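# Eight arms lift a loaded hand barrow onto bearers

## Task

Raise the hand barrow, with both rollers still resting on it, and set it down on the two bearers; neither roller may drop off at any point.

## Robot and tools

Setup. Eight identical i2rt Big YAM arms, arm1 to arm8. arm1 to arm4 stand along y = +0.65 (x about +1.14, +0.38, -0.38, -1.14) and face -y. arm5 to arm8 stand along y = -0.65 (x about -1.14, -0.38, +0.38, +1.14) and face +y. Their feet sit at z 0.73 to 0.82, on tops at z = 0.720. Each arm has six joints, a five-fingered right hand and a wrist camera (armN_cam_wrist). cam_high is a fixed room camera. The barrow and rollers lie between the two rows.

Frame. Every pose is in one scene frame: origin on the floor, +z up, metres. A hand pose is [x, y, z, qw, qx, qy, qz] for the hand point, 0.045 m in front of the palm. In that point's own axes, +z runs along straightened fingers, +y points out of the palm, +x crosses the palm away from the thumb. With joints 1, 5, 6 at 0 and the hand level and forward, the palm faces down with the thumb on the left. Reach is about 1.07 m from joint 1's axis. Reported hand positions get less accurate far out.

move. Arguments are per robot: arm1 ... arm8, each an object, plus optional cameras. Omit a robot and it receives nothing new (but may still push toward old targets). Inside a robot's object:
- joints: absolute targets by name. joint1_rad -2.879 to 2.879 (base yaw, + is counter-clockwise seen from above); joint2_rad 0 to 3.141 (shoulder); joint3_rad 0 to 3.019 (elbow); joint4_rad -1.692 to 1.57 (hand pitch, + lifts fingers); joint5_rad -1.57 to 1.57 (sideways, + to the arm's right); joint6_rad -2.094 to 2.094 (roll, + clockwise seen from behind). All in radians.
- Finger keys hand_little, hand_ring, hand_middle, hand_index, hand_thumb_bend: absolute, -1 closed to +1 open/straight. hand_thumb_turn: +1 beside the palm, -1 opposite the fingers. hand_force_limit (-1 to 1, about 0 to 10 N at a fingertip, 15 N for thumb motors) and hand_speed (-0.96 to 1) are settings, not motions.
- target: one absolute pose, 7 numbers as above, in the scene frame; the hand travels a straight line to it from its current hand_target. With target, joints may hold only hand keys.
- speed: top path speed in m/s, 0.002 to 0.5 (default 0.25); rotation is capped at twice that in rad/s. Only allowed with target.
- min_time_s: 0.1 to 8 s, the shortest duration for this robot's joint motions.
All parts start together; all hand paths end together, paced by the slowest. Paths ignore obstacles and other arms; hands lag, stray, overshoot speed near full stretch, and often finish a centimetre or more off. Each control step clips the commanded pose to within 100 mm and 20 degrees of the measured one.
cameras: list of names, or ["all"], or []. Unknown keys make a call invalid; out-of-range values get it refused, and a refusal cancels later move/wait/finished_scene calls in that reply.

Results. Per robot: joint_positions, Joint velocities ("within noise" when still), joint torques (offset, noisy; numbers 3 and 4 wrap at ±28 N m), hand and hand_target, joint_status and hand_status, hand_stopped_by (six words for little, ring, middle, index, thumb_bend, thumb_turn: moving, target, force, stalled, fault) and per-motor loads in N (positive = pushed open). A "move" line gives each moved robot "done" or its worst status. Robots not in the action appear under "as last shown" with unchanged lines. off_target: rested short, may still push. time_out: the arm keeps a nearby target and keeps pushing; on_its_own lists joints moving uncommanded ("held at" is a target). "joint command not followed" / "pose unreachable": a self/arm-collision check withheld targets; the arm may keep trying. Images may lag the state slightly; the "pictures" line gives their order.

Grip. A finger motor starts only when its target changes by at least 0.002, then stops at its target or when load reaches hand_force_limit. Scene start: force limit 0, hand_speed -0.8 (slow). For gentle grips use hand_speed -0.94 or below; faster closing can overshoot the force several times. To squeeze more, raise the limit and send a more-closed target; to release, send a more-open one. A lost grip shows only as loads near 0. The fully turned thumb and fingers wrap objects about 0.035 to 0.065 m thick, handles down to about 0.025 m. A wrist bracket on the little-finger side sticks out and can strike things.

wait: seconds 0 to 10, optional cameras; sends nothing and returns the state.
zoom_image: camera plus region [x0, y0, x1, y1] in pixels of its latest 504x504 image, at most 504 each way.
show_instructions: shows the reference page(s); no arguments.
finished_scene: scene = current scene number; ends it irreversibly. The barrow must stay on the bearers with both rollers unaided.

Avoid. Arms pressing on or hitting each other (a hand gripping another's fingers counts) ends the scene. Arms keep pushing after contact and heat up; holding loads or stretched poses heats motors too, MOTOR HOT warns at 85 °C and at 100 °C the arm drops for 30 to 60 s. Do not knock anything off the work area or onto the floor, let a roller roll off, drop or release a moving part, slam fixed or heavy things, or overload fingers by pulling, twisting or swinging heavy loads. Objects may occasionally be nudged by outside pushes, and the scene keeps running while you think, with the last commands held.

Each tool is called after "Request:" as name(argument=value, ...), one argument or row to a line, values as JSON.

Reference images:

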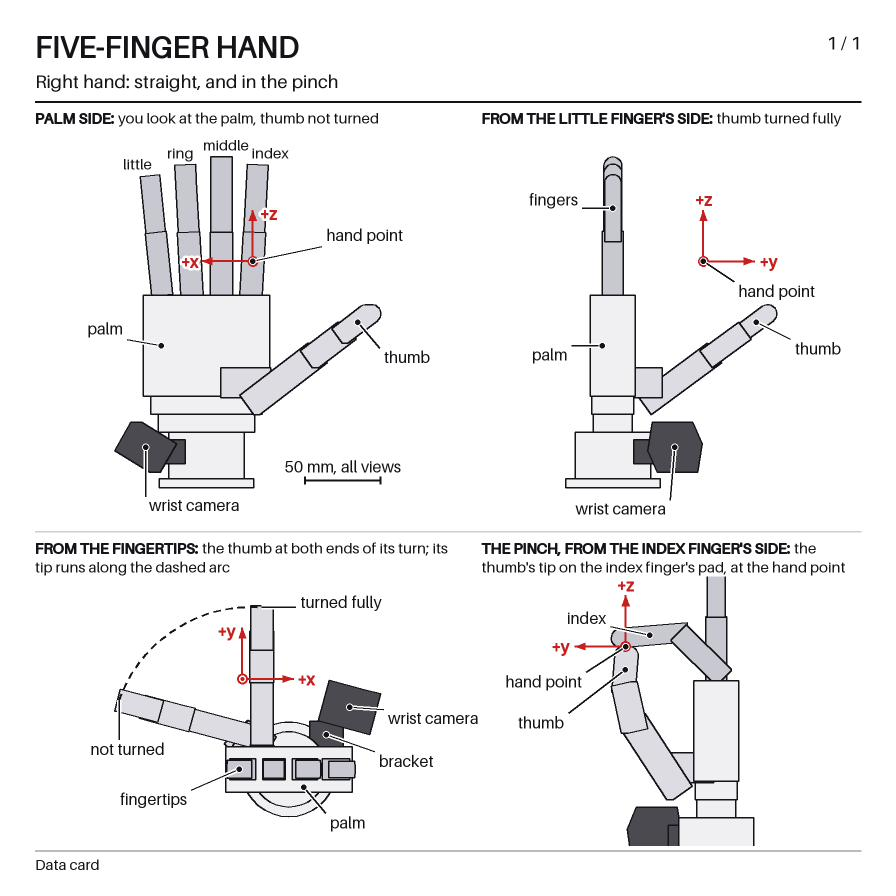

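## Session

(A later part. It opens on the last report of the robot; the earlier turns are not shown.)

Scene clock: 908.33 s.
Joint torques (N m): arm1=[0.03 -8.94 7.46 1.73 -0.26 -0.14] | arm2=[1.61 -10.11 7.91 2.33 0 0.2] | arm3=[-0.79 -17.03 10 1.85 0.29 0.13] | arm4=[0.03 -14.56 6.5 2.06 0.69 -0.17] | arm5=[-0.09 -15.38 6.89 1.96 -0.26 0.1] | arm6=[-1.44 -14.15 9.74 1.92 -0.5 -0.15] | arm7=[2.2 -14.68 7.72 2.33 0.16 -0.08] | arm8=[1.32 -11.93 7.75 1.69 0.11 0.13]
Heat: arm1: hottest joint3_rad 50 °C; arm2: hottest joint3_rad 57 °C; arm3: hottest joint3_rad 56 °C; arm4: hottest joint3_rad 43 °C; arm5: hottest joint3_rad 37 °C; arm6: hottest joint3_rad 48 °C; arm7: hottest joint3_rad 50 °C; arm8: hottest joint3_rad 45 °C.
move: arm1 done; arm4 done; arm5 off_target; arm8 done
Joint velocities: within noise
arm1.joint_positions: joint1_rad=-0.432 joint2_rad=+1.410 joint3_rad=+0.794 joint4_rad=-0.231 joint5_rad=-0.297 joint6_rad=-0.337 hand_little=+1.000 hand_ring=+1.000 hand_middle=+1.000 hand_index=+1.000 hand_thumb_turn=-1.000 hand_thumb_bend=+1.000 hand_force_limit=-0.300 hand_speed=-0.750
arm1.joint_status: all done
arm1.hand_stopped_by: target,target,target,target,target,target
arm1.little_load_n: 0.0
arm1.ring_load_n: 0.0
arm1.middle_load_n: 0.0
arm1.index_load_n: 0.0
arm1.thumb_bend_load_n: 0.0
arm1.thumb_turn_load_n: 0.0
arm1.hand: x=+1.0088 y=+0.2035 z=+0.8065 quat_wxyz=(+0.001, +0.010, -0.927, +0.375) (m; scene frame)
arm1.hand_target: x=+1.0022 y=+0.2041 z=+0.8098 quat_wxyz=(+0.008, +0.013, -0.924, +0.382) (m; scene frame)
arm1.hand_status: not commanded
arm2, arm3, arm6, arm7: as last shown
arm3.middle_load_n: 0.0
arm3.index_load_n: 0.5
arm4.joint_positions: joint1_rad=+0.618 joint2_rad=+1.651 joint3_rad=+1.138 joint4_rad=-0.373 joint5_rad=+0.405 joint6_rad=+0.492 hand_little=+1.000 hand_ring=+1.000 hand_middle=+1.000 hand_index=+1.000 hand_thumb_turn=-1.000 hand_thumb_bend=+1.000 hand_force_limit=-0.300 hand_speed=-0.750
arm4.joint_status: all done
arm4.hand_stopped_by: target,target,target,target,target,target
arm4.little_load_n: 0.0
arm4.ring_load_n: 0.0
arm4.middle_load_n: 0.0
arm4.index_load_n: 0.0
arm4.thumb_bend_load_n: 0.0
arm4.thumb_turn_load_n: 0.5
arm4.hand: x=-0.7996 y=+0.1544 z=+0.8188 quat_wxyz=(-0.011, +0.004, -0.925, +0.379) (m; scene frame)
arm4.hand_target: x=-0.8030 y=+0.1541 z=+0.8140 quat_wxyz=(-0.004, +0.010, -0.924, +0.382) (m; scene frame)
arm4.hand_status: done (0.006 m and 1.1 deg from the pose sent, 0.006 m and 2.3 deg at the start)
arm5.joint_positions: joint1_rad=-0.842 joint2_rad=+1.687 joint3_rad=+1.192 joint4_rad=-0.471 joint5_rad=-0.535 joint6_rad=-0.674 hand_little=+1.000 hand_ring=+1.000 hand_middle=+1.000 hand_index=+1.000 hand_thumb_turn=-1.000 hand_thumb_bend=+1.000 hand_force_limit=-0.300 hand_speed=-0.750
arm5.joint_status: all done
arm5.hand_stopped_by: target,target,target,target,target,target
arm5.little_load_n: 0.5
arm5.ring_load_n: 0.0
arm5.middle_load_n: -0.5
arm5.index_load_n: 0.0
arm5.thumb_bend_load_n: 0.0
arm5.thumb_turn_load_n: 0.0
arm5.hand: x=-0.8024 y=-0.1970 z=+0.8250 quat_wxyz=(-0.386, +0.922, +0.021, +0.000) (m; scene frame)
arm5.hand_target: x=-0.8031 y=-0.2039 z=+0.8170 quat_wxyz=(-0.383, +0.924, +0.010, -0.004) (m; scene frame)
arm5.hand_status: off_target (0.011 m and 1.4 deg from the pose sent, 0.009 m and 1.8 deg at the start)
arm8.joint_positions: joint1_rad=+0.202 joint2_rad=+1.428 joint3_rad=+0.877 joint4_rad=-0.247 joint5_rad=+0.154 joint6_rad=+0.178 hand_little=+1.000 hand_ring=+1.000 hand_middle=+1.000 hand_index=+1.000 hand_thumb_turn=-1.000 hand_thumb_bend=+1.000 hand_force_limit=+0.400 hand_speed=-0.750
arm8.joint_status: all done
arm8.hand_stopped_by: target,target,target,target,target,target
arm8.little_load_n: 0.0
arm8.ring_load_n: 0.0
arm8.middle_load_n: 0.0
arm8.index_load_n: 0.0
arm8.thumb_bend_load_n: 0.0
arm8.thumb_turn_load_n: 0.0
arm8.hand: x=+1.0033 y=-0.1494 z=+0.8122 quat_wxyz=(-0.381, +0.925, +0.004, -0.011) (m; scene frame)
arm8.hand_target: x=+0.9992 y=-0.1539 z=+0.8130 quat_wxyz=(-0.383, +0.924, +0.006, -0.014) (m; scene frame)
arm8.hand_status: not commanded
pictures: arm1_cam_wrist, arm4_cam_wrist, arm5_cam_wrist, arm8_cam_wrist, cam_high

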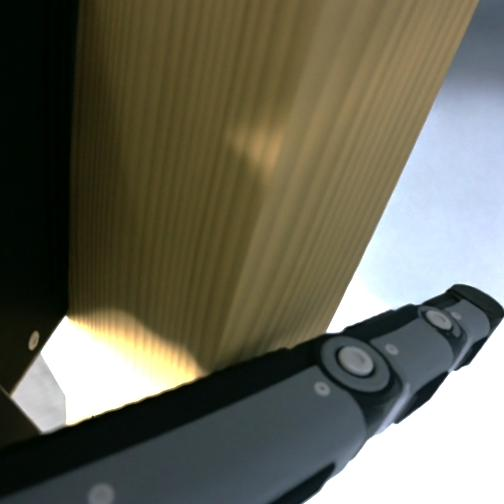

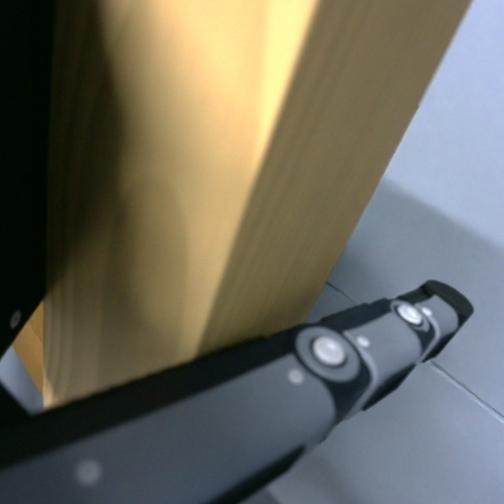

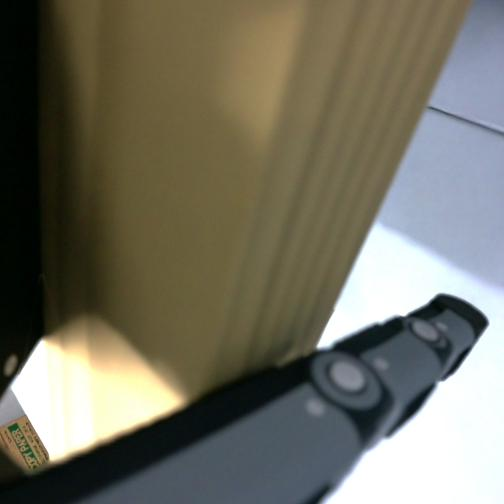

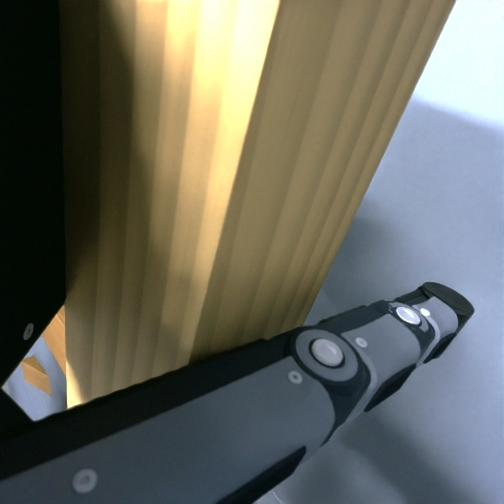

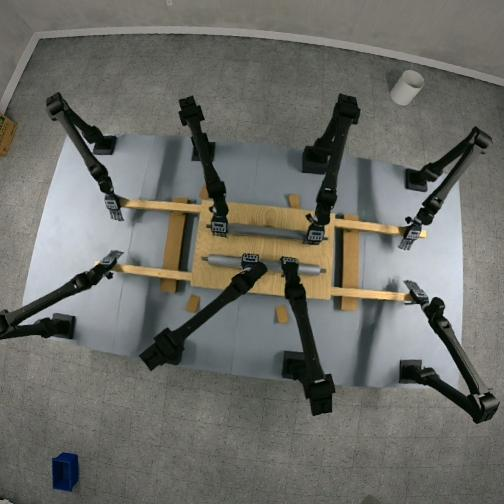

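Request:
move(
  arm1={"target":[1.003,0.2,0.95,0.0042,-0.0102,0.9239,-0.3827],"speed":0.09},
  arm2={"joints":{"hand_little":1,"hand_ring":1,"hand_middle":1,"hand_index":1,"hand_speed":-0.8}},
  arm3={"joints":{"hand_little":1,"hand_ring":1,"hand_middle":1,"hand_index":1,"hand_speed":-0.8}},
  arm4={"target":[-0.803,0.15,0.95,0.0042,-0.0102,0.9239,-0.3827],"speed":0.09},
  arm5={"target":[-0.803,-0.198,0.95,0.3827,-0.9239,-0.0102,0.0042],"speed":0.09},
  arm6={"joints":{"hand_little":1,"hand_ring":1,"hand_middle":1,"hand_index":1,"hand_speed":-0.8}},
  arm7={"joints":{"hand_little":1,"hand_ring":1,"hand_middle":1,"hand_index":1,"hand_speed":-0.8}},
  arm8={"target":[0.999,-0.149,0.95,0.3827,-0.9239,-0.0102,0.0042],"speed":0.09},
  cameras=["cam_high"],
)

Request:
move(
  arm2={"target":[0.386,0.084,1.05,0.0042,-0.0102,0.9239,-0.3827],"speed":0.08},
  arm3={"target":[-0.107,0.068,1.05,0.0042,-0.0102,0.9239,-0.3827],"speed":0.08},
  arm6={"target":[0.019,-0.085,1.05,0.3827,-0.9239,-0.0102,0.0042],"speed":0.08},
  arm7={"target":[0.194,-0.081,1.05,0.3827,-0.9239,-0.0102,0.0042],"speed":0.08},
  cameras=["cam_high"],
)

Request:
zoom_image(
  camera="cam_high",
  region=[150, 180, 370, 320],
)

Scene clock: 936.77 s.
Joint torques (N m): arm1=[-0.38 -7.71 12.74 1.02 -0.33 -0.08] | arm2=[1.67 -10.17 7.99 2.32 0.01 0.21] | arm3=[-0.62 -16.97 10.03 1.91 0.3 0.11] | arm4=[-0.44 -15.68 12.41 0.66 0.2 -0.17] | arm5=[0.79 -15.5 13.75 1.13 -0.15 0.11] | arm6=[-1.38 -14.21 9.74 1.92 -0.51 -0.14] | arm7=[2.08 -14.21 7.76 2.3 0.16 -0.09] | arm8=[1.14 -11.69 14.56 1.11 0.25 0.04]
Heat: arm1: hottest joint3_rad 50 °C; arm2: hottest joint3_rad 56 °C; arm3: hottest joint3_rad 55 °C; arm4: hottest joint3_rad 43 °C; arm5: hottest joint3_rad 36 °C; arm6: hottest joint3_rad 47 °C; arm7: hottest joint3_rad 49 °C; arm8: hottest joint3_rad 43 °C.
move: arm1 off_target; arm2 done; arm3 done; arm4 off_target; arm5 off_target; arm6 done; arm7 done; arm8 off_target
Joint velocities: within noise
arm1.joint_positions: joint1_rad=-0.435 joint2_rad=+1.256 joint3_rad=+1.004 joint4_rad=-0.632 joint5_rad=-0.319 joint6_rad=-0.337 hand_little=+1.000 hand_ring=+1.000 hand_middle=+1.000 hand_index=+1.000 hand_thumb_turn=-1.000 hand_thumb_bend=+1.000 hand_force_limit=-0.300 hand_speed=-0.750
arm1.joint_status: not commanded
arm1.hand_stopped_by: target,target,target,target,target,target
arm1.little_load_n: 0.0
arm1.ring_load_n: 0.0
arm1.middle_load_n: 0.0
arm1.index_load_n: 0.0
arm1.thumb_bend_load_n: 0.0
arm1.thumb_turn_load_n: 0.0
arm1.hand: x=+1.0150 y=+0.2115 z=+0.9255 quat_wxyz=(-0.015, +0.010, -0.932, +0.363) (m; scene frame)
arm1.hand_target: x=+1.0034 y=+0.2009 z=+0.9501 quat_wxyz=(-0.004, +0.010, -0.924, +0.383) (m; scene frame)
arm1.hand_status: off_target (0.030 m and 2.7 deg from the pose sent, 0.144 m and 1.1 deg at the start)
arm2.joint_positions: joint1_rad=-0.106 joint2_rad=+1.561 joint3_rad=+1.083 joint4_rad=-0.344 joint5_rad=-0.073 joint6_rad=-0.064 hand_little=+1.000 hand_ring=+1.000 hand_middle=+1.000 hand_index=+1.000 hand_thumb_turn=-1.000 hand_thumb_bend=+1.000 hand_force_limit=-0.700 hand_speed=-0.800
arm2.joint_status: all done
arm2.hand_stopped_by: target,target,target,target,target,target
arm2.little_load_n: 0.0
arm2.ring_load_n: 0.0
arm2.middle_load_n: 0.0
arm2.index_load_n: 0.0
arm2.thumb_bend_load_n: 0.0
arm2.thumb_turn_load_n: 0.0
arm2.hand: x=+0.3793 y=+0.0941 z=+0.9159 quat_wxyz=(-0.002, +0.012, -0.929, +0.369) (m; scene frame)
arm2.hand_target: x=+0.3860 y=+0.0901 z=+0.9252 quat_wxyz=(-0.004, +0.010, -0.924, +0.383) (m; scene frame)
arm2.hand_status: not commanded
arm3.joint_positions: joint1_rad=+0.402 joint2_rad=+1.624 joint3_rad=+1.440 joint4_rad=-0.666 joint5_rad=+0.292 joint6_rad=+0.318 hand_little=+1.000 hand_ring=+1.000 hand_middle=+1.000 hand_index=+1.000 hand_thumb_turn=-1.000 hand_thumb_bend=+1.000 hand_force_limit=-0.700 hand_speed=-0.800
arm3.joint_status: all done
arm3.hand_stopped_by: target,target,target,target,target,target
arm3.little_load_n: 0.0
arm3.ring_load_n: -0.5
arm3.middle_load_n: 0.0
arm3.index_load_n: 0.0
arm3.thumb_bend_load_n: 0.0
arm3.thumb_turn_load_n: -0.5
arm3.hand: x=-0.1122 y=+0.0769 z=+0.9255 quat_wxyz=(+0.002, +0.013, -0.928, +0.373) (m; scene frame)
arm3.hand_target: x=-0.1071 y=+0.0761 z=+0.9320 quat_wxyz=(-0.004, +0.010, -0.924, +0.382) (m; scene frame)
arm3.hand_status: not commanded
arm4.joint_positions: joint1_rad=+0.618 joint2_rad=+1.551 joint3_rad=+1.307 joint4_rad=-0.697 joint5_rad=+0.414 joint6_rad=+0.484 hand_little=+1.000 hand_ring=+1.000 hand_middle=+1.000 hand_index=+1.000 hand_thumb_turn=-1.000 hand_thumb_bend=+1.000 hand_force_limit=-0.300 hand_speed=-0.750
arm4.joint_status: not commanded
arm4.hand_stopped_by: target,target,target,target,target,target
arm4.little_load_n: 0.0
arm4.ring_load_n: 0.0
arm4.middle_load_n: 0.0
arm4.index_load_n: 0.0
arm4.thumb_bend_load_n: 0.0
arm4.thumb_turn_load_n: 0.0
arm4.hand: x=-0.8086 y=+0.1642 z=+0.9146 quat_wxyz=(+0.009, +0.012, -0.933, +0.361) (m; scene frame)
arm4.hand_target: x=-0.8040 y=+0.1512 z=+0.9500 quat_wxyz=(-0.004, +0.010, -0.924, +0.383) (m; scene frame)
arm4.hand_status: off_target (0.039 m and 3.1 deg from the pose sent, 0.131 m and 1.1 deg at the start)
arm5.joint_positions: joint1_rad=-0.842 joint2_rad=+1.584 joint3_rad=+1.346 joint4_rad=-0.788 joint5_rad=-0.531 joint6_rad=-0.662 hand_little=+1.000 hand_ring=+1.000 hand_middle=+1.000 hand_index=+1.000 hand_thumb_turn=-1.000 hand_thumb_bend=+1.000 hand_force_limit=-0.300 hand_speed=-0.750
arm5.joint_status: not commanded
arm5.hand_stopped_by: target,target,target,target,target,target
arm5.little_load_n: 0.0
arm5.ring_load_n: 0.0
arm5.middle_load_n: 0.0
arm5.index_load_n: 0.0
arm5.thumb_bend_load_n: 0.0
arm5.thumb_turn_load_n: 0.0
arm5.hand: x=-0.8145 y=-0.2105 z=+0.9210 quat_wxyz=(-0.366, +0.930, +0.007, -0.022) (m; scene frame)
arm5.hand_target: x=-0.8040 y=-0.1991 z=+0.9501 quat_wxyz=(-0.383, +0.924, +0.010, -0.004) (m; scene frame)
arm5.hand_status: off_target (0.034 m and 2.9 deg from the pose sent, 0.125 m and 1.4 deg at the start)
arm6.joint_positions: joint1_rad=-0.704 joint2_rad=+1.914 joint3_rad=+1.677 joint4_rad=-0.705 joint5_rad=-0.530 joint6_rad=-0.599 hand_little=+1.000 hand_ring=+1.000 hand_middle=+1.000 hand_index=+1.000 hand_thumb_turn=-1.000 hand_thumb_bend=+1.000 hand_force_limit=-0.700 hand_speed=-0.800
arm6.joint_status: all done
arm6.hand_stopped_by: target,target,target,target,target,target
arm6.little_load_n: 0.0
arm6.ring_load_n: 0.0
arm6.middle_load_n: 0.0
arm6.index_load_n: 0.0
arm6.thumb_bend_load_n: 0.0
arm6.thumb_turn_load_n: 0.0
arm6.hand: x=+0.0103 y=-0.0924 z=+0.9245 quat_wxyz=(-0.383, +0.924, +0.010, -0.007) (m; scene frame)
arm6.hand_target: x=+0.0189 y=-0.0942 z=+0.9151 quat_wxyz=(-0.383, +0.924, +0.010, -0.004) (m; scene frame)
arm6.hand_status: not commanded
arm7.joint_positions: joint1_rad=+0.314 joint2_rad=+1.517 joint3_rad=+1.201 joint4_rad=-0.475 joint5_rad=+0.198 joint6_rad=+0.216 hand_little=+1.000 hand_ring=+1.000 hand_middle=+1.000 hand_index=+1.000 hand_thumb_turn=-1.000 hand_thumb_bend=+1.000 hand_force_limit=-0.700 hand_speed=-0.800
arm7.joint_status: all done
arm7.hand_stopped_by: target,target,target,target,target,target
arm7.little_load_n: 0.0
arm7.ring_load_n: 0.0
arm7.middle_load_n: 0.0
arm7.index_load_n: 0.0
arm7.thumb_bend_load_n: 0.0
arm7.thumb_turn_load_n: 0.0
arm7.hand: x=+0.1936 y=-0.0890 z=+0.9280 quat_wxyz=(-0.382, +0.924, +0.005, -0.007) (m; scene frame)
arm7.hand_target: x=+0.1939 y=-0.0892 z=+0.9220 quat_wxyz=(-0.382, +0.924, +0.010, -0.004) (m; scene frame)
arm7.hand_status: not commanded
arm8.joint_positions: joint1_rad=+0.211 joint2_rad=+1.311 joint3_rad=+1.082 joint4_rad=-0.633 joint5_rad=+0.172 joint6_rad=+0.179 hand_little=+1.000 hand_ring=+1.000 hand_middle=+1.000 hand_index=+1.000 hand_thumb_turn=-1.000 hand_thumb_bend=+1.000 hand_force_limit=+0.400 hand_speed=-0.750
arm8.joint_status: not commanded
arm8.hand_stopped_by: target,target,target,target,target,target
arm8.little_load_n: 0.0
arm8.ring_load_n: 0.0
arm8.middle_load_n: 0.0
arm8.index_load_n: 0.0
arm8.thumb_bend_load_n: 0.0
arm8.thumb_turn_load_n: 0.0
arm8.hand: x=+1.0056 y=-0.1624 z=+0.9156 quat_wxyz=(-0.354, +0.935, +0.008, +0.002) (m; scene frame)
arm8.hand_target: x=+0.9993 y=-0.1504 z=+0.9499 quat_wxyz=(-0.383, +0.924, +0.010, -0.004) (m; scene frame)
arm8.hand_status: off_target (0.038 m and 3.6 deg from the pose sent, 0.138 m and 1.1 deg at the start)
pictures: cam_high

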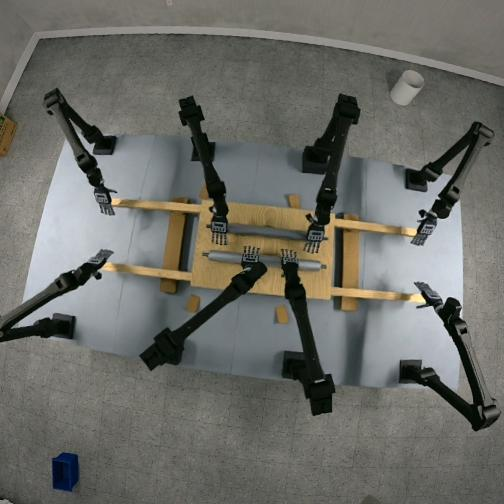

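Scene clock: 939.23 s.
Joint torques (N m): arm1=[-1.2 -8.18 12.64 1.01 -0.35 -0.05] | arm2=[1.38 -9.93 13.15 1.28 -0.08 0.18] | arm3=[-1.38 -16.21 16.44 0.94 0.11 0.05] | arm4=[-0.32 -15.5 12.42 0.77 0.2 -0.15] | arm5=[0.79 -15.56 13.78 1.07 -0.14 0.1] | arm6=[-0.79 -16.09 15.54 1.11 -0.36 -0.07] | arm7=[1.79 -16.21 14.05 1.43 0.06 -0.13] | arm8=[1.14 -11.75 14.54 1.17 0.25 0.04]
Heat: arm1: hottest joint3_rad 51 °C; arm2: hottest joint3_rad 57 °C; arm3: hottest joint3_rad 56 °C; arm4: hottest joint3_rad 44 °C; arm5: hottest joint3_rad 37 °C; arm6: hottest joint3_rad 48 °C; arm7: hottest joint3_rad 50 °C; arm8: hottest joint3_rad 44 °C.
move: arm2 off_target; arm3 off_target; arm6 off_target; arm7 off_target
Joint velocities: within noise
arm1, arm4, arm5, arm8: as last shown
arm2.joint_positions: joint1_rad=-0.106 joint2_rad=+1.477 joint3_rad=+1.265 joint4_rad=-0.654 joint5_rad=-0.073 joint6_rad=-0.064 hand_little=+1.000 hand_ring=+1.000 hand_middle=+1.000 hand_index=+1.000 hand_thumb_turn=-1.000 hand_thumb_bend=+1.000 hand_force_limit=-0.700 hand_speed=-0.800
arm2.joint_status: not commanded
arm2.hand_stopped_by: target,target,target,target,target,target
arm2.little_load_n: 0.0
arm2.ring_load_n: 0.0
arm2.middle_load_n: 0.0
arm2.index_load_n: 0.0
arm2.thumb_bend_load_n: 0.0
arm2.thumb_turn_load_n: 0.0
arm2.hand: x=+0.3813 y=+0.1029 z=+1.0091 quat_wxyz=(-0.003, +0.011, -0.937, +0.349) (m; scene frame)
arm2.hand_target: x=+0.3861 y=+0.0863 z=+1.0502 quat_wxyz=(-0.005, +0.010, -0.924, +0.383) (m; scene frame)
arm2.hand_status: off_target (0.045 m and 4.2 deg from the pose sent, 0.135 m and 1.7 deg at the start)
arm3.joint_positions: joint1_rad=+0.402 joint2_rad=+1.618 joint3_rad=+1.682 joint4_rad=-0.948 joint5_rad=+0.292 joint6_rad=+0.318 hand_little=+1.000 hand_ring=+1.000 hand_middle=+1.000 hand_index=+1.000 hand_thumb_turn=-1.000 hand_thumb_bend=+1.000 hand_force_limit=-0.700 hand_speed=-0.800
arm3.joint_status: not commanded
arm3.hand_stopped_by: target,target,target,target,target,target
arm3.little_load_n: 0.0
arm3.ring_load_n: 0.0
arm3.middle_load_n: 0.0
arm3.index_load_n: 0.0
arm3.thumb_bend_load_n: 0.0
arm3.thumb_turn_load_n: 0.0
arm3.hand: x=-0.1129 y=+0.0810 z=+1.0158 quat_wxyz=(+0.009, +0.016, -0.933, +0.358) (m; scene frame)
arm3.hand_target: x=-0.1079 y=+0.0698 z=+1.0497 quat_wxyz=(-0.004, +0.010, -0.924, +0.383) (m; scene frame)
arm3.hand_status: off_target (0.037 m and 3.4 deg from the pose sent, 0.125 m and 1.5 deg at the start)
arm4.hand_target: x=-0.8039 y=+0.1512 z=+0.9500 quat_wxyz=(-0.004, +0.010, -0.924, +0.383) (m; scene frame)
arm5.hand_target: x=-0.8040 y=-0.1991 z=+0.9502 quat_wxyz=(-0.383, +0.924, +0.010, -0.004) (m; scene frame)
arm6.joint_positions: joint1_rad=-0.704 joint2_rad=+1.914 joint3_rad=+1.937 joint4_rad=-1.023 joint5_rad=-0.529 joint6_rad=-0.599 hand_little=+1.000 hand_ring=+1.000 hand_middle=+1.000 hand_index=+1.000 hand_thumb_turn=-1.000 hand_thumb_bend=+1.000 hand_force_limit=-0.700 hand_speed=-0.800
arm6.joint_status: not commanded
arm6.hand_stopped_by: target,target,target,target,target,target
arm6.little_load_n: 0.0
arm6.ring_load_n: 0.0
arm6.middle_load_n: 0.0
arm6.index_load_n: 0.0
arm6.thumb_bend_load_n: 0.0
arm6.thumb_turn_load_n: -0.5
arm6.hand: x=+0.0082 y=-0.0935 z=+1.0186 quat_wxyz=(-0.363, +0.931, +0.002, -0.025) (m; scene frame)
arm6.hand_target: x=+0.0178 y=-0.0863 z=+1.0501 quat_wxyz=(-0.383, +0.924, +0.010, -0.004) (m; scene frame)
arm6.hand_status: off_target (0.034 m and 3.5 deg from the pose sent, 0.126 m and 0.3 deg at the start)
arm7.joint_positions: joint1_rad=+0.314 joint2_rad=+1.490 joint3_rad=+1.418 joint4_rad=-0.787 joint5_rad=+0.198 joint6_rad=+0.216 hand_little=+1.000 hand_ring=+1.000 hand_middle=+1.000 hand_index=+1.000 hand_thumb_turn=-1.000 hand_thumb_bend=+1.000 hand_force_limit=-0.700 hand_speed=-0.800
arm7.joint_status: not commanded
arm7.hand_stopped_by: target,target,target,target,target,target
arm7.little_load_n: 0.0
arm7.ring_load_n: 0.0
arm7.middle_load_n: 0.0
arm7.index_load_n: 0.0
arm7.thumb_bend_load_n: 0.0
arm7.thumb_turn_load_n: 0.0
arm7.hand: x=+0.1957 y=-0.0959 z=+1.0101 quat_wxyz=(-0.352, +0.936, +0.009, +0.003) (m; scene frame)
arm7.hand_target: x=+0.1945 y=-0.0830 z=+1.0499 quat_wxyz=(-0.383, +0.924, +0.010, -0.004) (m; scene frame)
arm7.hand_status: off_target (0.043 m and 3.9 deg from the pose sent, 0.122 m and 0.6 deg at the start)
pictures: cam_high

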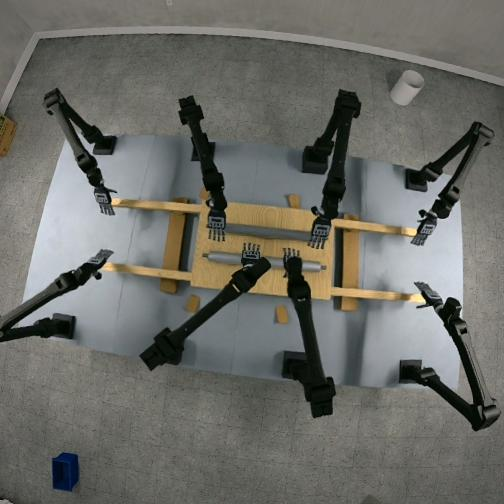

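Scaled by 2.291 from the camera's 504x504 image, which has a finer 720x720 frame.

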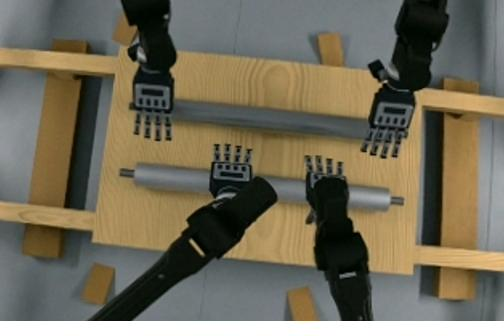

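Request:
finished_scene(
  scene=2,
)

The scene is finished: the task was done.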